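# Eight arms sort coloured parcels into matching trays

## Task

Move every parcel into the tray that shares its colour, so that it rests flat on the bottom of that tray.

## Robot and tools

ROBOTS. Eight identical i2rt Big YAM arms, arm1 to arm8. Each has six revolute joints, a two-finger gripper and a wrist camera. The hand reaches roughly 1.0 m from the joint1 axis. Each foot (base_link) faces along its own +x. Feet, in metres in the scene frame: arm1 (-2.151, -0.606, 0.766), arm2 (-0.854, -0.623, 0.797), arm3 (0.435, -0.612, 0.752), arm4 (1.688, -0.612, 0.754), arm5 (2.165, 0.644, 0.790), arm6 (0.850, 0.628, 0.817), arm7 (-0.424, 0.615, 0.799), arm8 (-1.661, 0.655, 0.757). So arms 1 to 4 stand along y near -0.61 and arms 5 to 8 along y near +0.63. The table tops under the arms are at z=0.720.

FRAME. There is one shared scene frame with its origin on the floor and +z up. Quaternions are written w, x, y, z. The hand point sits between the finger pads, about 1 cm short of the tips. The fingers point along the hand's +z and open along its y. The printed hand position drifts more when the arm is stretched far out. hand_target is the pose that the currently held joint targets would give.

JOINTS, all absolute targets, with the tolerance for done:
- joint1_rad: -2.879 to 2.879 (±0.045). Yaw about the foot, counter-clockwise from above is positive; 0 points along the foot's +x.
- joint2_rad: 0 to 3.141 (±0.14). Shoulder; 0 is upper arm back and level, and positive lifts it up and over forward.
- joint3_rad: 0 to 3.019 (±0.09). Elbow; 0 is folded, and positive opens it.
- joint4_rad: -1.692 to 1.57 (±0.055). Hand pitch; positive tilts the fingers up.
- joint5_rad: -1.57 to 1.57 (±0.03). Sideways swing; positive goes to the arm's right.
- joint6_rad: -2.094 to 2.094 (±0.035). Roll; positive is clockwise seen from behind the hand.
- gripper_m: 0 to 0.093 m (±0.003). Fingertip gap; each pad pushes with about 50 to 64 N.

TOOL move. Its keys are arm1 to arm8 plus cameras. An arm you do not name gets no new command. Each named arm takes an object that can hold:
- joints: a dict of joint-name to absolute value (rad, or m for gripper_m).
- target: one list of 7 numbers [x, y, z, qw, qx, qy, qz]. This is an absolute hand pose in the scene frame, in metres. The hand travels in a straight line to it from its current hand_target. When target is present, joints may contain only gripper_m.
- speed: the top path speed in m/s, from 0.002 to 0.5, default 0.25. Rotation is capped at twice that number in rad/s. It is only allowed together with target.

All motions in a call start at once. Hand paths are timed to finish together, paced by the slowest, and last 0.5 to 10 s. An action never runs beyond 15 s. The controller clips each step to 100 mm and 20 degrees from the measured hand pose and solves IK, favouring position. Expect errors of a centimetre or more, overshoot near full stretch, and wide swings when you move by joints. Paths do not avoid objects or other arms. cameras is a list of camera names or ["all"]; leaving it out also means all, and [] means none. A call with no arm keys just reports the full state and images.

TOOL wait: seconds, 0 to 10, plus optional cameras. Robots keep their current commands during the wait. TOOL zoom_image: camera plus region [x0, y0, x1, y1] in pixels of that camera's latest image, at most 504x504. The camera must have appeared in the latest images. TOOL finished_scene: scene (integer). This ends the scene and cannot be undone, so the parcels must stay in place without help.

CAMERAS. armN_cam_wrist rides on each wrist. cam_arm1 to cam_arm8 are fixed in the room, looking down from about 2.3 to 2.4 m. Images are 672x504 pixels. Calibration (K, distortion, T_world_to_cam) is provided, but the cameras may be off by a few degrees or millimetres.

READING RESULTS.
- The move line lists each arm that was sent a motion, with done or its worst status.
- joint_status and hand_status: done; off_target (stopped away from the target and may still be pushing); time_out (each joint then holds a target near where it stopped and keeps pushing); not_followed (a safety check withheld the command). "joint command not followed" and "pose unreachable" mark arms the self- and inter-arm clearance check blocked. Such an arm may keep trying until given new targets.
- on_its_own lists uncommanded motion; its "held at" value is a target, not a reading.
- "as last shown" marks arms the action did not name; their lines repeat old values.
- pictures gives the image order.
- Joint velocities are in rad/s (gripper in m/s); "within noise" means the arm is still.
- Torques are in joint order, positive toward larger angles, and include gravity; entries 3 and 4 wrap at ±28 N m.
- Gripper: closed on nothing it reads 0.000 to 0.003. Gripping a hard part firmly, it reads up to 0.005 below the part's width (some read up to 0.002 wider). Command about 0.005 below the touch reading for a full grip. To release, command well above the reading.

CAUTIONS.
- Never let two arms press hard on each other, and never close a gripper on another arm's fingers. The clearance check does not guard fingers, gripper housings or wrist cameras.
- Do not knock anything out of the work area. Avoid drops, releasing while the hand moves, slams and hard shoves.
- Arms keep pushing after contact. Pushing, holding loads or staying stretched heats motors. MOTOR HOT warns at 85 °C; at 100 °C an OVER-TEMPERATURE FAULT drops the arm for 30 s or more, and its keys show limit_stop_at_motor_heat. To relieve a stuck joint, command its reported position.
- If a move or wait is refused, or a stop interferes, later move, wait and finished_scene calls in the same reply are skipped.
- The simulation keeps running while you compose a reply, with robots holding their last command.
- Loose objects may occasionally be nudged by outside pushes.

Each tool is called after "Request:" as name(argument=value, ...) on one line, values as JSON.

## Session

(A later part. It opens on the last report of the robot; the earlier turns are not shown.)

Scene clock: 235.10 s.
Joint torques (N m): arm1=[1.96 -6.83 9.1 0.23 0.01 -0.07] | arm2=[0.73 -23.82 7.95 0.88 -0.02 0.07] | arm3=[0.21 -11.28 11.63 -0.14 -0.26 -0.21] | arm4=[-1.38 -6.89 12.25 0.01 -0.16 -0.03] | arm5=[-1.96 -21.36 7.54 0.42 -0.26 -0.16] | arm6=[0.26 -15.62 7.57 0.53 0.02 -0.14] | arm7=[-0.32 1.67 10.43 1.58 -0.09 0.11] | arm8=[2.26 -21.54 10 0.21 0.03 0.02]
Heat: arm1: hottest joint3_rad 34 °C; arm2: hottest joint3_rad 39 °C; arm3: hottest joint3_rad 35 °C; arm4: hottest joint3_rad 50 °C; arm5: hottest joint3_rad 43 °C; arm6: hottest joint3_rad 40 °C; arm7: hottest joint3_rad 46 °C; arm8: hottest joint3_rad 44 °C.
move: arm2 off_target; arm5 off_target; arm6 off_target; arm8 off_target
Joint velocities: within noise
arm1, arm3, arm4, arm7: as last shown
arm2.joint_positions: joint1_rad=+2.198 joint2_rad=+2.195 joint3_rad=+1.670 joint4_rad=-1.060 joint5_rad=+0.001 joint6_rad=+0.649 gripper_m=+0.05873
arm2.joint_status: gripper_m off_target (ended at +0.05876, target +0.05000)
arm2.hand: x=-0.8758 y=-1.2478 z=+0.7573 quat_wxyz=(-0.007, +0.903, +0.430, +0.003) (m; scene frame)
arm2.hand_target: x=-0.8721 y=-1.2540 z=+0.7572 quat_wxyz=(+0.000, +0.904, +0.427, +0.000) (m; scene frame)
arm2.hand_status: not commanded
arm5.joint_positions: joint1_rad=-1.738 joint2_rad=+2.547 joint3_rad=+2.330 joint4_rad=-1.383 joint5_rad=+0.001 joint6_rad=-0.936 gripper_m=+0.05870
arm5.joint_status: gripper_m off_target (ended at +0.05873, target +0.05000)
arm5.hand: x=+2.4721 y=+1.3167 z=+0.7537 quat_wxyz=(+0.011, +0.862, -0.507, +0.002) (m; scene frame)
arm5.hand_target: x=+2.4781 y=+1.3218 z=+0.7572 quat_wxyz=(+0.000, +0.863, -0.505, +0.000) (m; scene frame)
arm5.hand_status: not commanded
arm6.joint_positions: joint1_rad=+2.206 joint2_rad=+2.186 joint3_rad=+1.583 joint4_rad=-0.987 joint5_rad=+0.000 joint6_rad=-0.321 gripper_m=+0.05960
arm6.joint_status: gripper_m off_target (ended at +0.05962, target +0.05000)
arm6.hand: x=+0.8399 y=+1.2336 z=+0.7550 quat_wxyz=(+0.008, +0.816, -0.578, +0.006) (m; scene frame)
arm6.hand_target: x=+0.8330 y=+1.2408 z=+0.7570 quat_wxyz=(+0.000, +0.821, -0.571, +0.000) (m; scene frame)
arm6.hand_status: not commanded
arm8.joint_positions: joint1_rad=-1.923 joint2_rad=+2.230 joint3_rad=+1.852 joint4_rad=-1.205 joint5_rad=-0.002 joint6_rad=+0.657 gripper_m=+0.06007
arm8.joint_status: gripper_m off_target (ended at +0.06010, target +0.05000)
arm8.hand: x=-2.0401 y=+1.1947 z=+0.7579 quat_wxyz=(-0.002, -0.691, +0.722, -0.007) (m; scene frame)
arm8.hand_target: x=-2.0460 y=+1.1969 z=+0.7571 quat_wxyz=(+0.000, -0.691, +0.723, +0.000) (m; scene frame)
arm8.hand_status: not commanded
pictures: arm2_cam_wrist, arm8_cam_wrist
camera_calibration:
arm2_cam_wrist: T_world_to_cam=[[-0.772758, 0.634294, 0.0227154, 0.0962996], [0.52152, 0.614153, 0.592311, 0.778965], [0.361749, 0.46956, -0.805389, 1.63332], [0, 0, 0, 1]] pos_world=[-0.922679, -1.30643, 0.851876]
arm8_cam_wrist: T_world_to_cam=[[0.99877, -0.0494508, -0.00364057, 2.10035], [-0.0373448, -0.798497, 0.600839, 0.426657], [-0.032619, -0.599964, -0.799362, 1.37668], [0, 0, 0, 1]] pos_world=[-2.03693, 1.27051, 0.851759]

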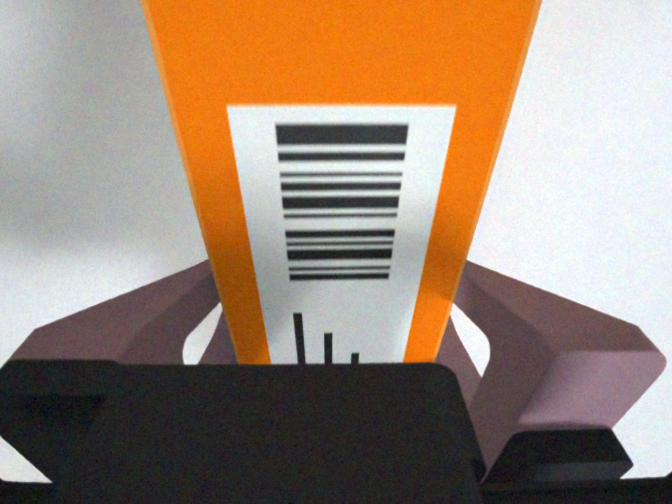

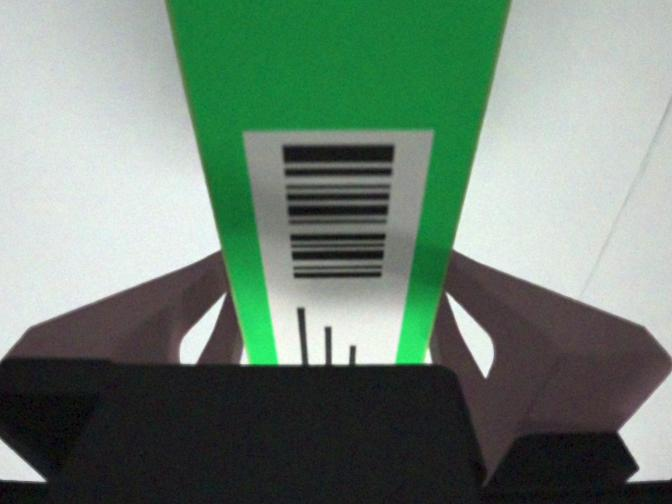

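Request:
move(arm2={"target":[-0.872,-1.235,0.9,0,0.9044,0.4266,0],"speed":0.3}, arm5={"target":[2.462,1.295,0.9,0,-0.863,0.505,0],"speed":0.3}, arm6={"target":[0.835,1.23,0.9,0,-0.821,0.571,0],"speed":0.3}, arm8={"target":[-2.035,1.18,0.9,0,-0.6909,0.723,0],"speed":0.3}, cameras=[])

Request:
move(arm2={"joints":{"joint2_rad":1.2,"joint3_rad":1.43,"joint4_rad":-1.66,"joint5_rad":0,"joint6_rad":0}}, arm5={"joints":{"joint2_rad":1.2,"joint3_rad":1.43,"joint4_rad":-1.66,"joint5_rad":0,"joint6_rad":0}}, arm6={"joints":{"joint2_rad":1.2,"joint3_rad":1.43,"joint4_rad":-1.66,"joint5_rad":0,"joint6_rad":0}}, arm8={"joints":{"joint2_rad":0.9,"joint3_rad":1.3,"joint4_rad":-1.66,"joint5_rad":0,"joint6_rad":0}}, cameras=[])

Request:
move(arm2={"joints":{"joint1_rad":-2.177}}, arm5={"joints":{"joint1_rad":1.499}}, arm6={"joints":{"joint1_rad":-1.26}}, arm8={"joints":{"joint1_rad":0.387}}, cameras=[])

Request:
move(arm2={"target":[-0.204,-0.418,0.83,0,-0.152,0.988,0],"speed":0.35}, arm5={"target":[1.947,0.013,0.83,0,0.8141,0.5807,0],"speed":0.35}, arm6={"target":[0.658,0.023,0.83,0,0.807,0.5906,0],"speed":0.35}, arm8={"target":[-1.802,0.023,0.83,0,0.7799,0.6259,0],"speed":0.35}, cameras=["arm2_cam_wrist","arm5_cam_wrist","arm6_cam_wrist","arm8_cam_wrist"])

Scene clock: 252.97 s.
Joint torques (N m): arm1=[1.85 -6.77 9.02 0.2 -0.01 -0.07] | arm2=[0.62 -21.25 10.8 0.16 -0.01 0.06] | arm3=[0.38 -11.22 11.64 -0.12 -0.26 -0.21] | arm4=[-1.32 -6.89 12.25 0.02 -0.16 -0.03] | arm5=[-1.26 -21.19 9.43 -0.17 -0.31 -0.11] | arm6=[0.03 -15.74 11.34 -0.21 0.03 -0.16] | arm7=[-0.21 1.61 10.45 1.61 -0.1 0.12] | arm8=[2.32 -19.49 13.89 -0.57 0.02 0.04]
Heat: arm1: hottest joint3_rad 34 °C; arm2: hottest joint3_rad 38 °C; arm3: hottest joint3_rad 35 °C; arm4: hottest joint3_rad 51 °C; arm5: hottest joint3_rad 41 °C; arm6: hottest joint3_rad 39 °C; arm7: hottest joint3_rad 46 °C; arm8: hottest joint3_rad 41 °C.
move: arm2 off_target; arm5 off_target; arm6 off_target; arm8 off_target
Joint velocities: arm1=[within noise] | arm2=[within noise] | arm3=[within noise] | arm4=[within noise] | arm5=[within noise] | arm6=[within noise] | arm7=[0.005 -0.005 -0.046 -0.002 -0.022 -0.11 0] | arm8=[within noise]
arm1, arm3, arm4, arm7: as last shown
arm2.joint_positions: joint1_rad=+2.198 joint2_rad=+1.987 joint3_rad=+1.711 joint4_rad=-1.303 joint5_rad=+0.001 joint6_rad=+0.649 gripper_m=+0.05873
arm2.joint_status: not commanded
arm2.hand: x=-0.8750 y=-1.2250 z=+0.8961 quat_wxyz=(-0.005, +0.903, +0.430, +0.002) (m; scene frame)
arm2.hand_target: x=-0.8720 y=-1.2348 z=+0.9002 quat_wxyz=(+0.001, +0.904, +0.427, +0.000) (m; scene frame)
arm2.hand_status: off_target (0.011 m and 0.7 deg from the pose sent, 0.143 m and 1.0 deg at the start)
arm5.joint_positions: joint1_rad=-1.738 joint2_rad=+2.348 joint3_rad=+2.304 joint4_rad=-1.559 joint5_rad=+0.001 joint6_rad=-0.936 gripper_m=+0.05870
arm5.joint_status: not commanded
arm5.hand: x=+2.4592 y=+1.2887 z=+0.8853 quat_wxyz=(+0.013, +0.862, -0.507, +0.002) (m; scene frame)
arm5.hand_target: x=+2.4619 y=+1.2945 z=+0.8999 quat_wxyz=(+0.000, +0.863, -0.505, +0.000) (m; scene frame)
arm5.hand_status: off_target (0.016 m and 1.5 deg from the pose sent, 0.148 m and 1.3 deg at the start; pose on its path clipped on 2 of 46 steps)
arm6.joint_positions: joint1_rad=+2.206 joint2_rad=+2.002 joint3_rad=+1.627 joint4_rad=-1.242 joint5_rad=+0.000 joint6_rad=-0.322 gripper_m=+0.05960
arm6.joint_status: not commanded
arm6.hand: x=+0.8403 y=+1.2140 z=+0.8778 quat_wxyz=(+0.019, +0.816, -0.577, +0.014) (m; scene frame)
arm6.hand_target: x=+0.8351 y=+1.2291 z=+0.9003 quat_wxyz=(+0.000, +0.821, -0.571, +0.000) (m; scene frame)
arm6.hand_status: off_target (0.028 m and 2.8 deg from the pose sent, 0.145 m and 1.5 deg at the start)
arm8.joint_positions: joint1_rad=-1.922 joint2_rad=+2.061 joint3_rad=+1.921 joint4_rad=-1.452 joint5_rad=-0.002 joint6_rad=+0.658 gripper_m=+0.06007
arm8.joint_status: not commanded
arm8.hand: x=-2.0251 y=+1.1731 z=+0.8903 quat_wxyz=(-0.003, -0.691, +0.723, -0.011) (m; scene frame)
arm8.hand_target: x=-2.0348 y=+1.1795 z=+0.9001 quat_wxyz=(+0.000, -0.691, +0.723, +0.001) (m; scene frame)
arm8.hand_status: off_target (0.015 m and 1.3 deg from the pose sent, 0.143 m and 0.8 deg at the start)
pictures: none
No camera images: "cameras" was empty.

Scene clock: 254.77 s.
Joint torques (N m): arm1=[2.26 -7.06 9.1 0.12 0.01 -0.08] | arm2=[0.62 -8.94 8.59 0.61 -0.05 -0.19] | arm3=[0.32 -11.28 11.64 -0.09 -0.26 -0.2] | arm4=[-1.32 -6.89 12.25 0.02 -0.16 -0.03] | arm5=[-1.03 -6.01 7.3 0.38 -0.21 0.02] | arm6=[0.09 -5.13 8.96 0.23 0.04 0] | arm7=[-0.26 1.55 10.47 1.61 -0.08 0.12] | arm8=[2.43 -2.26 9.54 0.16 -0.04 -0.1]
Heat: arm1: hottest joint3_rad 34 °C; arm2: hottest joint3_rad 38 °C; arm3: hottest joint3_rad 35 °C; arm4: hottest joint3_rad 51 °C; arm5: hottest joint3_rad 41 °C; arm6: hottest joint3_rad 39 °C; arm7: hottest joint3_rad 46 °C; arm8: hottest joint3_rad 41 °C.
move: arm2 done; arm5 done; arm6 done; arm8 done
Joint velocities: within noise
arm1, arm3, arm4: as last shown
arm2.joint_positions: joint1_rad=+2.198 joint2_rad=+1.197 joint3_rad=+1.428 joint4_rad=-1.655 joint5_rad=+0.001 joint6_rad=+0.013 gripper_m=+0.05875
arm2.joint_status: all done
arm2.hand: x=-0.8666 y=-0.9778 z=+1.1490 quat_wxyz=(+0.051, +0.722, +0.688, -0.053) (m; scene frame)
arm2.hand_target: x=-0.8647 y=-0.9774 z=+1.1486 quat_wxyz=(+0.048, +0.715, +0.695, -0.050) (m; scene frame)
arm2.hand_status: not commanded
arm5.joint_positions: joint1_rad=-1.738 joint2_rad=+1.204 joint3_rad=+1.424 joint4_rad=-1.654 joint5_rad=+0.001 joint6_rad=-0.010 gripper_m=+0.05875
arm5.joint_status: all done
arm5.hand: x=+2.3116 y=+0.9653 z=+1.1408 quat_wxyz=(-0.061, +0.544, -0.836, -0.038) (m; scene frame)
arm5.hand_target: x=+2.3109 y=+0.9640 z=+1.1447 quat_wxyz=(-0.063, +0.539, -0.839, -0.040) (m; scene frame)
arm5.hand_status: not commanded
arm6.joint_positions: joint1_rad=+2.206 joint2_rad=+1.195 joint3_rad=+1.423 joint4_rad=-1.655 joint5_rad=+0.000 joint6_rad=-0.009 gripper_m=+0.05960
arm6.joint_status: all done
arm6.hand: x=+0.8446 y=+0.9818 z=+1.1679 quat_wxyz=(-0.051, +0.715, -0.696, -0.051) (m; scene frame)
arm6.hand_target: x=+0.8416 y=+0.9823 z=+1.1688 quat_wxyz=(-0.049, +0.715, -0.696, -0.050) (m; scene frame)
arm6.hand_status: not commanded
arm7.joint_positions: joint1_rad=-0.316 joint2_rad=+0.535 joint3_rad=+1.368 joint4_rad=-1.177 joint5_rad=-0.073 joint6_rad=-0.126 gripper_m=+0.09396
arm7.joint_status: not commanded
arm7.hand: x=-0.2873 y=+0.4416 z=+1.3804 quat_wxyz=(-0.508, -0.311, -0.757, +0.270) (m; scene frame)
arm7.hand_target: x=-0.2897 y=+0.4449 z=+1.3917 quat_wxyz=(-0.517, -0.307, -0.750, +0.275) (m; scene frame)
arm7.hand_status: not commanded
arm8.joint_positions: joint1_rad=-1.922 joint2_rad=+0.898 joint3_rad=+1.303 joint4_rad=-1.654 joint5_rad=-0.002 joint6_rad=+0.008 gripper_m=+0.06008
arm8.joint_status: all done
arm8.hand: x=-1.8151 y=+0.8747 z=+1.1434 quat_wxyz=(+0.072, -0.875, +0.458, +0.143) (m; scene frame)
arm8.hand_target: x=-1.8157 y=+0.8729 z=+1.1413 quat_wxyz=(+0.070, -0.879, +0.452, +0.137) (m; scene frame)
arm8.hand_status: not commanded
pictures: none
No camera images: "cameras" was empty.

Scene clock: 257.63 s.
Joint torques (N m): arm1=[1.9 -7.18 9.02 0.01 0 -0.07] | arm2=[-0.26 -10.58 8.61 0.44 -0.06 -0.18] | arm3=[0.26 -11.22 11.62 -0.08 -0.26 -0.21] | arm4=[-1.32 -6.89 12.23 0.02 -0.16 -0.03] | arm5=[-0.32 -7 7.41 0.2 -0.12 0.01] | arm6=[-1.26 -7.12 8.99 0.16 0.01 -0.01] | arm7=[-0.44 1.55 10.43 1.59 -0.09 0.12] | arm8=[2.26 -2.55 9.52 0.16 -0.02 -0.1]
Heat: arm1: hottest joint3_rad 34 °C; arm2: hottest joint3_rad 38 °C; arm3: hottest joint3_rad 35 °C; arm4: hottest joint3_rad 51 °C; arm5: hottest joint3_rad 41 °C; arm6: hottest joint3_rad 39 °C; arm7: hottest joint3_rad 46 °C; arm8: hottest joint3_rad 41 °C.
move: arm2 done; arm5 done; arm6 done; arm8 done
Joint velocities: within noise
arm1, arm3, arm4, arm7: as last shown
arm2.joint_positions: joint1_rad=-2.171 joint2_rad=+1.212 joint3_rad=+1.428 joint4_rad=-1.651 joint5_rad=+0.002 joint6_rad=+0.012 gripper_m=+0.05873
arm2.joint_status: all done
arm2.hand: x=-0.5121 y=-0.5146 z=+1.1447 quat_wxyz=(-0.067, +0.148, -0.987, -0.011) (m; scene frame)
arm2.hand_target: x=-0.5159 y=-0.5178 z=+1.1490 quat_wxyz=(-0.069, +0.151, -0.986, -0.011) (m; scene frame)
arm2.hand_status: not commanded
arm5.joint_positions: joint1_rad=+1.493 joint2_rad=+1.214 joint3_rad=+1.423 joint4_rad=-1.654 joint5_rad=-0.001 joint6_rad=-0.008 gripper_m=+0.05865
arm5.joint_status: all done
arm5.hand: x=+2.0442 y=+0.3047 z=+1.1323 quat_wxyz=(+0.035, +0.812, +0.580, -0.048) (m; scene frame)
arm5.hand_target: x=+2.0473 y=+0.3072 z=+1.1397 quat_wxyz=(+0.040, +0.813, +0.579, -0.054) (m; scene frame)
arm5.hand_status: not commanded
arm6.joint_positions: joint1_rad=-1.251 joint2_rad=+1.219 joint3_rad=+1.423 joint4_rad=-1.654 joint5_rad=+0.000 joint6_rad=-0.007 gripper_m=+0.05974
arm6.joint_status: all done
arm6.hand: x=+0.7445 y=+0.2855 z=+1.1601 quat_wxyz=(-0.036, -0.801, -0.596, +0.049) (m; scene frame)
arm6.hand_target: x=+0.7430 y=+0.2907 z=+1.1688 quat_wxyz=(-0.042, -0.805, -0.589, +0.057) (m; scene frame)
arm6.hand_status: not commanded
arm8.joint_positions: joint1_rad=+0.381 joint2_rad=+0.902 joint3_rad=+1.303 joint4_rad=-1.654 joint5_rad=-0.002 joint6_rad=+0.007 gripper_m=+0.06008
arm8.joint_status: all done
arm8.hand: x=-1.7211 y=+0.3936 z=+1.1430 quat_wxyz=(-0.100, -0.774, -0.613, +0.123) (m; scene frame)
arm8.hand_target: x=-1.7195 y=+0.3954 z=+1.1418 quat_wxyz=(-0.097, -0.771, -0.618, +0.121) (m; scene frame)
arm8.hand_status: not commanded
pictures: none
No camera images: "cameras" was empty.

Scene clock: 260.17 s.
Joint torques (N m): arm1=[1.9 -7.24 8.99 0.12 0 -0.05] | arm2=[-0.03 -25.58 11.45 0.09 -0.01 -0.17] | arm3=[0.32 -11.16 11.6 -0.13 -0.26 -0.21] | arm4=[-1.32 -6.89 12.23 0.01 -0.15 -0.03] | arm5=[-0.44 -19.14 9.39 -0.13 -0.07 0] | arm6=[-1.32 -15.68 11.43 -0.2 0.01 -0.02] | arm7=[-0.26 1.61 10.41 1.61 -0.1 0.11] | arm8=[2.43 -20.37 14.05 -0.62 -0.02 -0.1]
Heat: arm1: hottest joint3_rad 34 °C; arm2: hottest joint3_rad 38 °C; arm3: hottest joint3_rad 35 °C; arm4: hottest joint3_rad 51 °C; arm5: hottest joint3_rad 41 °C; arm6: hottest joint3_rad 39 °C; arm7: hottest joint3_rad 46 °C; arm8: hottest joint3_rad 41 °C.
move: arm2 off_target; arm5 off_target; arm6 off_target; arm8 off_target
Joint velocities: within noise
arm1.joint_positions: joint1_rad=+0.979 joint2_rad=+1.201 joint3_rad=+1.427 joint4_rad=-1.648 joint5_rad=+0.002 joint6_rad=-0.279 gripper_m=+0.09014
arm1.joint_status: not commanded
arm1.hand: x=-1.8490 y=-0.4150 z=+1.1155 quat_wxyz=(-0.073, +0.404, -0.912, -0.004) (m; scene frame)
arm1.hand_target: x=-1.8533 y=-0.4129 z=+1.1166 quat_wxyz=(-0.069, +0.413, -0.908, -0.004) (m; scene frame)
arm1.hand_status: not commanded
arm2.joint_positions: joint1_rad=-2.171 joint2_rad=+2.247 joint3_rad=+1.933 joint4_rad=-1.287 joint5_rad=+0.002 joint6_rad=+0.012 gripper_m=+0.05873
arm2.joint_status: not commanded
arm2.hand: x=-0.2179 y=-0.4201 z=+0.8173 quat_wxyz=(+0.015, +0.148, -0.989, +0.003) (m; scene frame)
arm2.hand_target: x=-0.2046 y=-0.4183 z=+0.8302 quat_wxyz=(+0.000, +0.152, -0.988, +0.000) (m; scene frame)
arm2.hand_status: off_target (0.019 m and 1.7 deg from the pose sent, 0.451 m and 7.8 deg at the start)
arm3.joint_positions: joint1_rad=+0.808 joint2_rad=+1.218 joint3_rad=+1.402 joint4_rad=-1.649 joint5_rad=+0.002 joint6_rad=-0.579 gripper_m=+0.09006
arm3.joint_status: not commanded
arm3.hand: x=+0.0839 y=-0.6828 z=+1.0843 quat_wxyz=(-0.013, +0.924, +0.378, -0.048) (m; scene frame)
arm3.hand_target: x=+0.0868 y=-0.6871 z=+1.1009 quat_wxyz=(-0.015, +0.918, +0.391, -0.065) (m; scene frame)
arm3.hand_status: not commanded
arm4.joint_positions: joint1_rad=-0.256 joint2_rad=+1.203 joint3_rad=+1.407 joint4_rad=-1.649 joint5_rad=+0.002 joint6_rad=-0.052 gripper_m=+0.09012
arm4.joint_status: not commanded
arm4.hand: x=+1.9636 y=-0.3819 z=+1.0901 quat_wxyz=(-0.053, +0.365, -0.929, -0.016) (m; scene frame)
arm4.hand_target: x=+1.9672 y=-0.3851 z=+1.1000 quat_wxyz=(-0.060, +0.362, -0.930, -0.019) (m; scene frame)
arm4.hand_status: not commanded
arm5.joint_positions: joint1_rad=+1.493 joint2_rad=+2.205 joint3_rad=+1.859 joint4_rad=-1.265 joint5_rad=-0.001 joint6_rad=-0.008 gripper_m=+0.05865
arm5.joint_status: not commanded
arm5.hand: x=+1.9482 y=+0.0306 z=+0.8062 quat_wxyz=(-0.013, +0.814, +0.581, +0.020) (m; scene frame)
arm5.hand_target: x=+1.9474 y=+0.0141 z=+0.8303 quat_wxyz=(+0.000, +0.814, +0.581, +0.000) (m; scene frame)
arm5.hand_status: off_target (0.030 m and 2.7 deg from the pose sent, 0.431 m and 6.8 deg at the start)
arm6.joint_positions: joint1_rad=-1.251 joint2_rad=+2.139 joint3_rad=+1.681 joint4_rad=-1.149 joint5_rad=+0.000 joint6_rad=-0.007 gripper_m=+0.05974
arm6.joint_status: not commanded
arm6.hand: x=+0.6688 y=+0.0393 z=+0.8156 quat_wxyz=(+0.011, -0.802, -0.597, -0.015) (m; scene frame)
arm6.hand_target: x=+0.6583 y=+0.0238 z=+0.8304 quat_wxyz=(+0.000, -0.807, -0.591, +0.000) (m; scene frame)
arm6.hand_status: off_target (0.024 m and 2.3 deg from the pose sent, 0.430 m and 7.0 deg at the start)
arm7: as last shown
arm8.joint_positions: joint1_rad=+0.383 joint2_rad=+2.116 joint3_rad=+1.809 joint4_rad=-1.298 joint5_rad=-0.002 joint6_rad=+0.007 gripper_m=+0.06008
arm8.joint_status: not commanded
arm8.hand: x=-1.8014 y=+0.0390 z=+0.8158 quat_wxyz=(+0.010, -0.784, -0.621, -0.014) (m; scene frame)
arm8.hand_target: x=-1.8017 y=+0.0238 z=+0.8302 quat_wxyz=(+0.000, -0.780, -0.626, +0.000) (m; scene frame)
arm8.hand_status: off_target (0.021 m and 2.0 deg from the pose sent, 0.492 m and 18.3 deg at the start)
pictures: arm2_cam_wrist, arm5_cam_wrist, arm6_cam_wrist, arm8_cam_wrist
camera_calibration:
arm2_cam_wrist: T_world_to_cam=[[0.288761, -0.957306, 0.0134673, -0.351426], [-0.763024, -0.221616, 0.607191, -0.751203], [-0.578283, -0.185609, -0.794442, 0.565878], [0, 0, 0, 1]] pos_world=[-0.144471, -0.397869, 0.910413]
arm5_cam_wrist: T_world_to_cam=[[-0.942272, 0.334832, 0.0033865, 1.82387], [0.267626, 0.746987, 0.608594, -1.02735], [0.201247, 0.574367, -0.793475, 0.354161], [0, 0, 0, 1]] pos_world=[1.92225, -0.0466922, 0.900079]
arm6_cam_wrist: T_world_to_cam=[[-0.960026, 0.279829, 0.00679438, 0.624048], [0.226788, 0.76337, 0.604842, -0.669067], [0.164066, 0.582205, -0.796316, 0.641234], [0, 0, 0, 1]] pos_world=[0.645634, -0.0372106, 0.911065]
arm8_cam_wrist: T_world_to_cam=[[-0.972172, 0.233969, -0.0118115, -1.74967], [0.17693, 0.766344, 0.617586, -0.210683], [0.153547, 0.59831, -0.786415, 1.01542], [0, 0, 0, 1]] pos_world=[-1.81962, -0.0367142, 0.907991]

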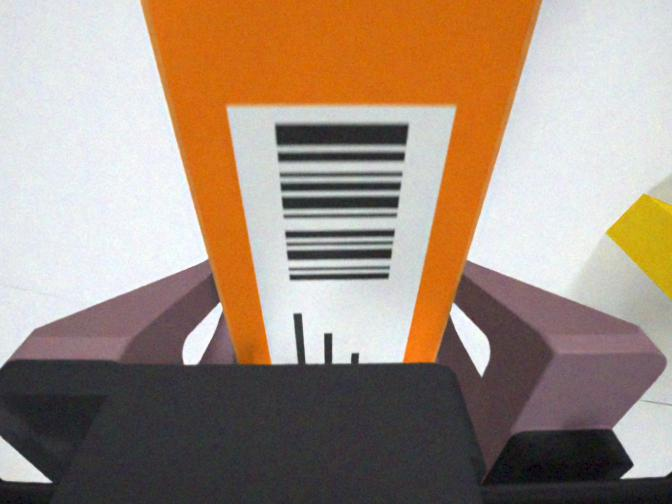

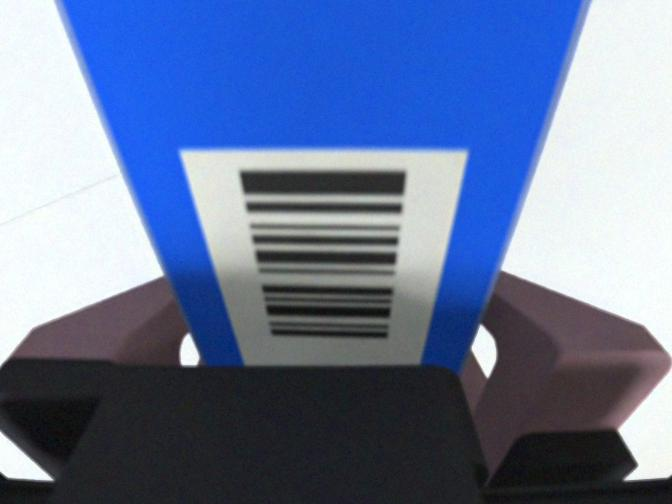

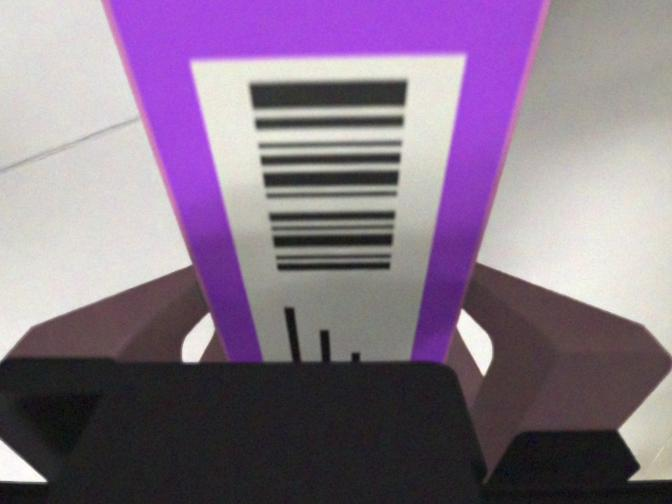

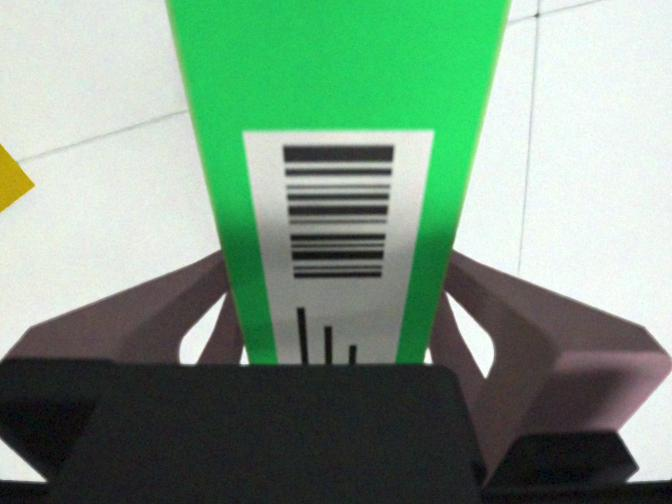

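Request:
move(arm2={"target":[-0.206,-0.419,0.757,0,-0.152,0.988,0],"speed":0.15}, arm5={"target":[1.947,0.013,0.759,0,0.8141,0.5807,0],"speed":0.15}, arm6={"target":[0.658,0.023,0.757,0,0.807,0.5906,0],"speed":0.15}, arm8={"target":[-1.802,0.023,0.757,0,0.7799,0.6259,0],"speed":0.15}, cameras=[])

Request:
move(arm2={"joints":{"gripper_m":0.09}}, arm5={"joints":{"gripper_m":0.09}}, arm6={"joints":{"gripper_m":0.09}}, arm8={"joints":{"gripper_m":0.09}}, cameras=[])

Request:
move(arm2={"target":[-0.215,-0.42,0.92,0,-0.152,0.988,0],"speed":0.4}, arm5={"target":[1.949,0.03,0.92,0,0.8141,0.5807,0],"speed":0.4}, arm6={"target":[0.662,0.035,0.92,0,0.807,0.5906,0],"speed":0.4}, arm8={"target":[-1.801,0.035,0.92,0,0.7799,0.6259,0],"speed":0.4}, cameras=[])

Request:
move(arm2={"joints":{"joint1_rad":-1.7,"joint2_rad":1.2,"joint3_rad":1.43,"joint4_rad":-1.66,"joint6_rad":0.595}}, arm5={"joints":{"joint1_rad":1.0,"joint2_rad":1.2,"joint3_rad":1.43,"joint4_rad":-1.66}}, arm6={"joints":{"joint1_rad":-0.76,"joint2_rad":1.2,"joint3_rad":1.43,"joint4_rad":-1.66}}, arm8={"joints":{"joint1_rad":0.7,"joint2_rad":0.9,"joint3_rad":1.3,"joint4_rad":-1.66}}, arm1={"joints":{"joint1_rad":1.49}}, arm3={"joints":{"joint1_rad":0.321}}, arm4={"joints":{"joint1_rad":0.227}}, cameras=[])

Request:
move(arm1={"target":[-1.798,0.034,0.87,0,-0.6259,0.7799,0],"speed":0.35}, arm3={"target":[-0.216,-0.418,0.87,0,0.988,0.152,0],"speed":0.35}, arm4={"target":[1.952,0.026,0.87,0,-0.5807,0.8141,0],"speed":0.35}, cameras=["arm1_cam_wrist","arm3_cam_wrist","arm4_cam_wrist"])

Scene clock: 288.70 s.
Joint torques (N m): arm1=[1.85 -7.06 8.98 0.06 0.01 -0.06] | arm2=[-0.15 -25.99 8.06 0.84 -0.02 -0.17] | arm3=[0.32 -11.22 11.63 -0.13 -0.26 -0.21] | arm4=[-1.32 -6.89 12.23 0.01 -0.16 -0.03] | arm5=[0.09 -19.19 6.71 0.7 -0.05 -0.01] | arm6=[-1.26 -16.15 7.47 0.57 0.01 -0.02] | arm7=[-0.26 1.61 10.5 1.57 -0.09 0.12] | arm8=[2.26 -21.07 9.44 0.24 -0.02 -0.11]
Heat: arm1: hottest joint3_rad 35 °C; arm2: hottest joint3_rad 39 °C; arm3: hottest joint3_rad 36 °C; arm4: hottest joint3_rad 52 °C; arm5: hottest joint3_rad 42 °C; arm6: hottest joint3_rad 39 °C; arm7: hottest joint3_rad 46 °C; arm8: hottest joint3_rad 41 °C.
move: arm2 done; arm5 off_target; arm6 done; arm8 done
Joint velocities: within noise
arm1, arm3, arm4, arm7: as last shown
arm2.joint_positions: joint1_rad=-2.171 joint2_rad=+2.315 joint3_rad=+1.899 joint4_rad=-1.163 joint5_rad=+0.002 joint6_rad=+0.012 gripper_m=+0.05873
arm2.joint_status: not commanded
arm2.hand: x=-0.2104 y=-0.4177 z=+0.7599 quat_wxyz=(+0.004, +0.148, -0.989, +0.001) (m; scene frame)
arm2.hand_target: x=-0.2060 y=-0.4191 z=+0.7571 quat_wxyz=(+0.000, +0.152, -0.988, +0.000) (m; scene frame)
arm2.hand_status: done (0.005 m and 0.6 deg from the pose sent, 0.061 m and 1.7 deg at the start)
arm5.joint_positions: joint1_rad=+1.493 joint2_rad=+2.276 joint3_rad=+1.838 joint4_rad=-1.151 joint5_rad=-0.001 joint6_rad=-0.008 gripper_m=+0.05865
arm5.joint_status: not commanded
arm5.hand: x=+1.9450 y=+0.0213 z=+0.7528 quat_wxyz=(-0.006, +0.814, +0.581, +0.011) (m; scene frame)
arm5.hand_target: x=+1.9471 y=+0.0131 z=+0.7592 quat_wxyz=(+0.000, +0.814, +0.581, +0.000) (m; scene frame)
arm5.hand_status: off_target (0.011 m and 1.4 deg from the pose sent, 0.050 m and 2.7 deg at the start)
arm6.joint_positions: joint1_rad=-1.251 joint2_rad=+2.234 joint3_rad=+1.681 joint4_rad=-1.032 joint5_rad=+0.000 joint6_rad=-0.007 gripper_m=+0.05974
arm6.joint_status: not commanded
arm6.hand: x=+0.6648 y=+0.0263 z=+0.7577 quat_wxyz=(+0.004, -0.802, -0.597, -0.006) (m; scene frame)
arm6.hand_target: x=+0.6581 y=+0.0230 z=+0.7572 quat_wxyz=(+0.000, -0.807, -0.591, +0.000) (m; scene frame)
arm6.hand_status: done (0.008 m and 1.2 deg from the pose sent, 0.062 m and 2.3 deg at the start)
arm8.joint_positions: joint1_rad=+0.383 joint2_rad=+2.187 joint3_rad=+1.778 joint4_rad=-1.170 joint5_rad=-0.002 joint6_rad=+0.007 gripper_m=+0.06008
arm8.joint_status: not commanded
arm8.hand: x=-1.8041 y=+0.0269 z=+0.7607 quat_wxyz=(+0.002, -0.784, -0.621, -0.003) (m; scene frame)
arm8.hand_target: x=-1.8019 y=+0.0231 z=+0.7571 quat_wxyz=(+0.000, -0.780, -0.626, +0.000) (m; scene frame)
arm8.hand_status: done (0.006 m and 0.8 deg from the pose sent, 0.061 m and 2.0 deg at the start)
pictures: none
No camera images: "cameras" was empty.

Scene clock: 289.33 s.
Joint torques (N m): arm1=[1.9 -7.41 9.06 0.09 0.02 -0.05] | arm2=[-0.21 -25.7 8.2 0.84 -0.02 -0.17] | arm3=[0.44 -11.16 11.63 -0.1 -0.26 -0.2] | arm4=[-1.32 -6.89 12.23 0.01 -0.16 -0.03] | arm5=[-0.21 -18.84 6.64 0.61 -0.07 0.03] | arm6=[-1.26 -16.03 7.46 0.54 0.01 -0.02] | arm7=[-0.32 1.61 10.47 1.59 -0.09 0.12] | arm8=[2.2 -20.95 9.47 0.2 0 -0.08]
Heat: arm1: hottest joint3_rad 35 °C; arm2: hottest joint3_rad 39 °C; arm3: hottest joint3_rad 36 °C; arm4: hottest joint3_rad 52 °C; arm5: hottest joint3_rad 42 °C; arm6: hottest joint3_rad 39 °C; arm7: hottest joint3_rad 46 °C; arm8: hottest joint3_rad 41 °C.
move: arm2 done; arm5 done; arm6 done; arm8 done
Joint velocities: within noise
arm1, arm3, arm4, arm7: as last shown
arm2.joint_positions: joint1_rad=-2.171 joint2_rad=+2.315 joint3_rad=+1.899 joint4_rad=-1.163 joint5_rad=+0.002 joint6_rad=+0.012 gripper_m=+0.08983
arm2.joint_status: all done
arm2.hand: x=-0.2104 y=-0.4177 z=+0.7599 quat_wxyz=(+0.004, +0.148, -0.989, +0.001) (m; scene frame)
arm2.hand_target: x=-0.2060 y=-0.4191 z=+0.7571 quat_wxyz=(+0.000, +0.152, -0.988, +0.000) (m; scene frame)
arm2.hand_status: not commanded
arm5.joint_positions: joint1_rad=+1.493 joint2_rad=+2.276 joint3_rad=+1.838 joint4_rad=-1.151 joint5_rad=+0.000 joint6_rad=-0.008 gripper_m=+0.08979
arm5.joint_status: all done
arm5.hand: x=+1.9450 y=+0.0213 z=+0.7528 quat_wxyz=(-0.006, +0.814, +0.581, +0.010) (m; scene frame)
arm5.hand_target: x=+1.9470 y=+0.0132 z=+0.7592 quat_wxyz=(+0.000, +0.814, +0.581, +0.000) (m; scene frame)
arm5.hand_status: not commanded
arm6.joint_positions: joint1_rad=-1.251 joint2_rad=+2.234 joint3_rad=+1.681 joint4_rad=-1.032 joint5_rad=+0.000 joint6_rad=-0.007 gripper_m=+0.08981
arm6.joint_status: all done
arm6.hand: x=+0.6648 y=+0.0263 z=+0.7577 quat_wxyz=(+0.004, -0.802, -0.597, -0.006) (m; scene frame)
arm6.hand_target: x=+0.6581 y=+0.0230 z=+0.7572 quat_wxyz=(+0.000, -0.807, -0.591, +0.000) (m; scene frame)
arm6.hand_status: not commanded
arm8.joint_positions: joint1_rad=+0.383 joint2_rad=+2.187 joint3_rad=+1.778 joint4_rad=-1.170 joint5_rad=-0.002 joint6_rad=+0.007 gripper_m=+0.08985
arm8.joint_status: all done
arm8.hand: x=-1.8041 y=+0.0269 z=+0.7607 quat_wxyz=(+0.002, -0.784, -0.621, -0.003) (m; scene frame)
arm8.hand_target: x=-1.8019 y=+0.0231 z=+0.7571 quat_wxyz=(+0.000, -0.780, -0.626, +0.000) (m; scene frame)
arm8.hand_status: not commanded
pictures: none
No camera images: "cameras" was empty.

Scene clock: 290.93 s.
Joint torques (N m): arm1=[1.96 -6.59 8.94 0.1 0.01 -0.05] | arm2=[0.15 -23.59 11.17 0.16 -0.02 -0.14] | arm3=[0.38 -11.11 11.67 -0.08 -0.26 -0.21] | arm4=[-1.32 -6.89 12.23 0.02 -0.16 -0.03] | arm5=[-0.44 -17.9 9.54 -0.23 -0.07 -0.03] | arm6=[-1.26 -15.79 11.56 -0.21 0.01 -0.03] | arm7=[-0.5 1.67 10.4 1.58 -0.08 0.12] | arm8=[1.85 -18.61 14.06 -0.62 0 -0.11]
Heat: arm1: hottest joint3_rad 35 °C; arm2: hottest joint3_rad 39 °C; arm3: hottest joint3_rad 36 °C; arm4: hottest joint3_rad 52 °C; arm5: hottest joint3_rad 42 °C; arm6: hottest joint3_rad 39 °C; arm7: hottest joint3_rad 46 °C; arm8: hottest joint3_rad 41 °C.
move: arm2 done; arm5 off_target; arm6 off_target; arm8 off_target
Joint velocities: within noise
arm1, arm3, arm4, arm7: as last shown
arm2.joint_positions: joint1_rad=-2.171 joint2_rad=+2.145 joint3_rad=+2.029 joint4_rad=-1.461 joint5_rad=+0.002 joint6_rad=+0.012 gripper_m=+0.08992
arm2.joint_status: not commanded
arm2.hand: x=-0.2231 y=-0.4219 z=+0.9187 quat_wxyz=(+0.003, +0.148, -0.989, +0.001) (m; scene frame)
arm2.hand_target: x=-0.2153 y=-0.4201 z=+0.9199 quat_wxyz=(+0.000, +0.152, -0.988, +0.000) (m; scene frame)
arm2.hand_status: done (0.008 m and 0.6 deg from the pose sent, 0.160 m and 0.6 deg at the start; pose on its path clipped on 6 of 48 steps)
arm5.joint_positions: joint1_rad=+1.493 joint2_rad=+2.085 joint3_rad=+1.929 joint4_rad=-1.432 joint5_rad=+0.000 joint6_rad=-0.008 gripper_m=+0.08988
arm5.joint_status: not commanded
arm5.hand: x=+1.9511 y=+0.0396 z=+0.9074 quat_wxyz=(-0.006, +0.814, +0.581, +0.010) (m; scene frame)
arm5.hand_target: x=+1.9491 y=+0.0305 z=+0.9199 quat_wxyz=(+0.000, +0.814, +0.581, +0.000) (m; scene frame)
arm5.hand_status: off_target (0.016 m and 1.4 deg from the pose sent, 0.168 m and 1.4 deg at the start; pose on its path clipped on 7 of 48 steps)
arm6.joint_positions: joint1_rad=-1.251 joint2_rad=+2.034 joint3_rad=+1.745 joint4_rad=-1.321 joint5_rad=+0.000 joint6_rad=-0.006 gripper_m=+0.08988
arm6.joint_status: not commanded
arm6.hand: x=+0.6712 y=+0.0471 z=+0.9013 quat_wxyz=(+0.012, -0.802, -0.597, -0.016) (m; scene frame)
arm6.hand_target: x=+0.6623 y=+0.0358 z=+0.9201 quat_wxyz=(+0.000, -0.807, -0.591, +0.000) (m; scene frame)
arm6.hand_status: off_target (0.024 m and 2.4 deg from the pose sent, 0.163 m and 1.2 deg at the start; pose on its path clipped on 7 of 48 steps)
arm8.joint_positions: joint1_rad=+0.383 joint2_rad=+2.020 joint3_rad=+1.921 joint4_rad=-1.485 joint5_rad=-0.002 joint6_rad=+0.004 gripper_m=+0.08993
arm8.joint_status: not commanded
arm8.hand: x=-1.7997 y=+0.0465 z=+0.9166 quat_wxyz=(+0.003, -0.783, -0.622, -0.005) (m; scene frame)
arm8.hand_target: x=-1.8008 y=+0.0355 z=+0.9200 quat_wxyz=(+0.000, -0.780, -0.626, +0.000) (m; scene frame)
arm8.hand_status: off_target (0.012 m and 0.9 deg from the pose sent, 0.160 m and 0.8 deg at the start; pose on its path clipped on 7 of 48 steps)
pictures: none
No camera images: "cameras" was empty.

Scene clock: 292.73 s.
Joint torques (N m): arm1=[2.2 -7.06 9.01 0.14 0.02 -0.07] | arm2=[0.32 -8.41 8.36 0.59 0.11 0.07] | arm3=[-1.85 -11.16 11.64 -0.09 -0.22 -0.22] | arm4=[1.14 -6.83 12.23 0.01 -0.1 -0.02] | arm5=[-1.26 -7 7.38 0.23 -0.16 -0.05] | arm6=[-1.14 -4.95 8.91 0.2 0.1 -0.03] | arm7=[-0.15 1.73 10.39 1.61 -0.09 0.13] | arm8=[2.02 -2.2 9.35 0.17 -0.05 -0.09]
Heat: arm1: hottest joint3_rad 35 °C; arm2: hottest joint3_rad 39 °C; arm3: hottest joint3_rad 36 °C; arm4: hottest joint3_rad 52 °C; arm5: hottest joint3_rad 41 °C; arm6: hottest joint3_rad 39 °C; arm7: hottest joint3_rad 46 °C; arm8: hottest joint3_rad 41 °C.
move: arm1 done; arm2 done; arm3 done; arm4 done; arm5 done; arm6 done; arm8 done
Joint velocities: within noise
arm1.joint_positions: joint1_rad=+1.478 joint2_rad=+1.201 joint3_rad=+1.427 joint4_rad=-1.648 joint5_rad=+0.001 joint6_rad=-0.279 gripper_m=+0.09014
arm1.joint_status: all done
arm1.hand: x=-1.9757 y=-0.2926 z=+1.1138 quat_wxyz=(-0.067, +0.617, -0.784, -0.023) (m; scene frame)
arm1.hand_target: x=-1.9807 y=-0.2927 z=+1.1149 quat_wxyz=(-0.063, +0.624, -0.778, -0.022) (m; scene frame)
arm1.hand_status: not commanded
arm2.joint_positions: joint1_rad=-1.701 joint2_rad=+1.192 joint3_rad=+1.431 joint4_rad=-1.655 joint5_rad=-0.001 joint6_rad=+0.581 gripper_m=+0.08992
arm2.joint_status: all done
arm2.hand: x=-0.6022 y=-0.3746 z=+1.1526 quat_wxyz=(-0.060, +0.099, -0.992, -0.050) (m; scene frame)
arm2.hand_target: x=-0.6020 y=-0.3743 z=+1.1494 quat_wxyz=(-0.055, +0.093, -0.993, -0.045) (m; scene frame)
arm2.hand_status: not commanded
arm3.joint_positions: joint1_rad=+0.335 joint2_rad=+1.218 joint3_rad=+1.402 joint4_rad=-1.649 joint5_rad=+0.001 joint6_rad=-0.580 gripper_m=+0.09006
arm3.joint_status: all done
arm3.hand: x=+0.0908 y=-0.5160 z=+1.0853 quat_wxyz=(-0.025, +0.987, +0.151, -0.045) (m; scene frame)
arm3.hand_target: x=+0.0940 y=-0.5123 z=+1.1019 quat_wxyz=(-0.032, +0.986, +0.152, -0.060) (m; scene frame)
arm3.hand_status: not commanded
arm4.joint_positions: joint1_rad=+0.215 joint2_rad=+1.203 joint3_rad=+1.407 joint4_rad=-1.649 joint5_rad=+0.000 joint6_rad=-0.053 gripper_m=+0.09012
arm4.joint_status: all done
arm4.hand: x=+1.8311 y=-0.2831 z=+1.0907 quat_wxyz=(-0.046, +0.572, -0.818, -0.033) (m; scene frame)
arm4.hand_target: x=+1.8274 y=-0.2808 z=+1.1007 quat_wxyz=(-0.052, +0.579, -0.812, -0.037) (m; scene frame)
arm4.hand_status: not commanded
arm5.joint_positions: joint1_rad=+1.001 joint2_rad=+1.201 joint3_rad=+1.424 joint4_rad=-1.652 joint5_rad=+0.002 joint6_rad=-0.008 gripper_m=+0.08988
arm5.joint_status: all done
arm5.hand: x=+1.9002 y=+0.4030 z=+1.1373 quat_wxyz=(+0.022, +0.929, +0.364, -0.064) (m; scene frame)
arm5.hand_target: x=+1.9012 y=+0.4039 z=+1.1397 quat_wxyz=(+0.022, +0.930, +0.363, -0.063) (m; scene frame)
arm5.hand_status: not commanded
arm6.joint_positions: joint1_rad=-0.754 joint2_rad=+1.193 joint3_rad=+1.425 joint4_rad=-1.654 joint5_rad=-0.002 joint6_rad=-0.006 gripper_m=+0.08989
arm6.joint_status: all done
arm6.hand: x=+0.9202 y=+0.2819 z=+1.1694 quat_wxyz=(-0.058, -0.629, -0.774, +0.047) (m; scene frame)
arm6.hand_target: x=+0.9179 y=+0.2804 z=+1.1689 quat_wxyz=(-0.054, -0.634, -0.770, +0.045) (m; scene frame)
arm6.hand_status: not commanded
arm7: as last shown
arm8.joint_positions: joint1_rad=+0.698 joint2_rad=+0.897 joint3_rad=+1.304 joint4_rad=-1.654 joint5_rad=-0.001 joint6_rad=+0.002 gripper_m=+0.08993
arm8.joint_status: all done
arm8.hand: x=-1.6368 y=+0.3890 z=+1.1448 quat_wxyz=(-0.120, -0.666, -0.728, +0.109) (m; scene frame)
arm8.hand_target: x=-1.6366 y=+0.3901 z=+1.1417 quat_wxyz=(-0.114, -0.664, -0.731, +0.105) (m; scene frame)
arm8.hand_status: not commanded
pictures: none
No camera images: "cameras" was empty.

Scene clock: 295.57 s.
Joint torques (N m): arm1=[2.02 -20.89 12.66 -0.18 -0.07 -0.09] | arm2=[0.32 -8.47 8.36 0.59 0.12 0.07] | arm3=[-1.73 -24 14.04 -0.32 -0.32 -0.21] | arm4=[1.44 -17.55 14.6 -0.24 0.01 0] | arm5=[-0.79 -6.07 7.46 -0.03 -0.18 0] | arm6=[-1.08 -4.78 8.91 0.21 0.1 -0.03] | arm7=[-0.26 1.61 10.5 1.59 -0.09 0.13] | arm8=[1.85 -2.02 9.37 0.2 -0.06 -0.11]
Heat: arm1: hottest joint3_rad 35 °C; arm2: hottest joint3_rad 40 °C; arm3: hottest joint3_rad 36 °C; arm4: hottest joint3_rad 52 °C; arm5: hottest joint3_rad 41 °C; arm6: hottest joint3_rad 39 °C; arm7: hottest joint3_rad 46 °C; arm8: hottest joint3_rad 41 °C.
move: arm1 off_target; arm3 off_target; arm4 off_target
Joint velocities: within noise
arm1.joint_positions: joint1_rad=+1.478 joint2_rad=+2.368 joint3_rad=+2.389 joint4_rad=-1.596 joint5_rad=-0.005 joint6_rad=-0.281 gripper_m=+0.09014
arm1.joint_status: not commanded
arm1.hand: x=-1.7960 y=+0.0221 z=+0.8690 quat_wxyz=(+0.005, +0.619, -0.785, +0.004) (m; scene frame)
arm1.hand_target: x=-1.7982 y=+0.0335 z=+0.8701 quat_wxyz=(-0.001, +0.626, -0.780, +0.000) (m; scene frame)
arm1.hand_status: off_target (0.012 m and 1.2 deg from the pose sent, 0.445 m and 8.2 deg at the start)
arm2, arm5, arm6, arm7, arm8: as last shown
arm2.joint_positions: joint1_rad=-1.701 joint2_rad=+1.192 joint3_rad=+1.431 joint4_rad=-1.655 joint5_rad=-0.001 joint6_rad=+0.582 gripper_m=+0.08992
arm3.joint_positions: joint1_rad=+0.331 joint2_rad=+2.184 joint3_rad=+2.043 joint4_rad=-1.467 joint5_rad=-0.003 joint6_rad=-0.581 gripper_m=+0.09006
arm3.joint_status: not commanded
arm3.hand: x=-0.2038 y=-0.4291 z=+0.8509 quat_wxyz=(+0.006, +0.988, +0.150, +0.019) (m; scene frame)
arm3.hand_target: x=-0.2148 y=-0.4183 z=+0.8703 quat_wxyz=(-0.001, +0.988, +0.152, +0.000) (m; scene frame)
arm3.hand_status: off_target (0.025 m and 2.4 deg from the pose sent, 0.387 m and 5.9 deg at the start)
arm4.joint_positions: joint1_rad=+0.215 joint2_rad=+2.182 joint3_rad=+2.101 joint4_rad=-1.488 joint5_rad=+0.005 joint6_rad=-0.053 gripper_m=+0.09012
arm4.joint_status: not commanded
arm4.hand: x=+1.9556 y=+0.0109 z=+0.8693 quat_wxyz=(+0.005, +0.573, -0.820, +0.002) (m; scene frame)
arm4.hand_target: x=+1.9516 y=+0.0253 z=+0.8700 quat_wxyz=(-0.001, +0.581, -0.814, +0.000) (m; scene frame)
arm4.hand_status: off_target (0.016 m and 1.3 deg from the pose sent, 0.398 m and 6.5 deg at the start)
pictures: arm1_cam_wrist, arm3_cam_wrist, arm4_cam_wrist
camera_calibration:
arm1_cam_wrist: T_world_to_cam=[[0.96851, -0.248926, -0.00494552, 1.75022], [-0.199204, -0.786666, 0.584358, -0.843486], [-0.149352, -0.564971, -0.811481, 0.576079], [0, 0, 0, 1]] pos_world=[-1.7771, 0.0976024, 0.969031]
arm3_cam_wrist: T_world_to_cam=[[-0.292148, 0.956333, -0.00873778, 0.357132], [0.755172, 0.236283, 0.611461, -0.259098], [0.586825, 0.172039, -0.791226, 0.990732], [0, 0, 0, 1]] pos_world=[-0.281388, -0.450761, 0.945442]
arm4_cam_wrist: T_world_to_cam=[[0.943946, -0.32998, 0.00889166, -1.85265], [-0.271284, -0.760131, 0.590429, 0.0302698], [-0.188071, -0.559745, -0.807041, 1.20031], [0, 0, 0, 1]] pos_world=[1.98275, 0.0835431, 0.967303]

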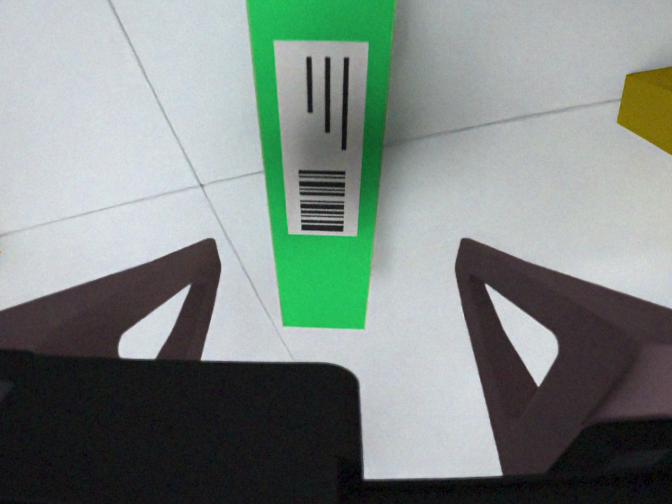

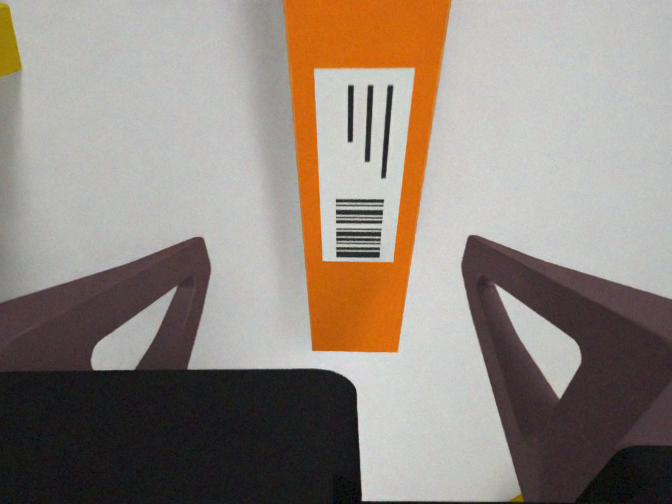

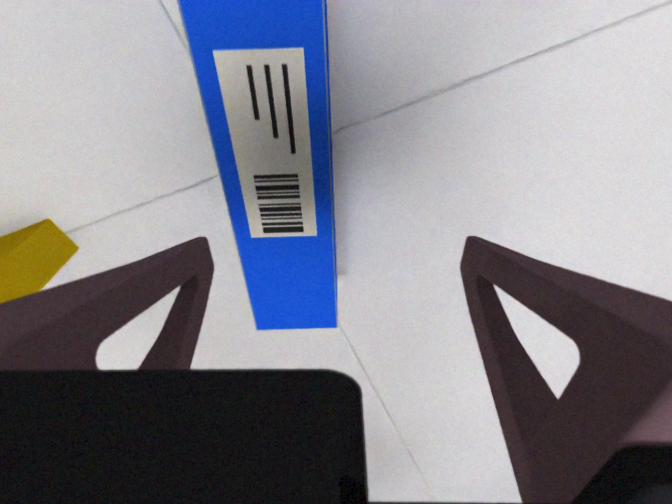

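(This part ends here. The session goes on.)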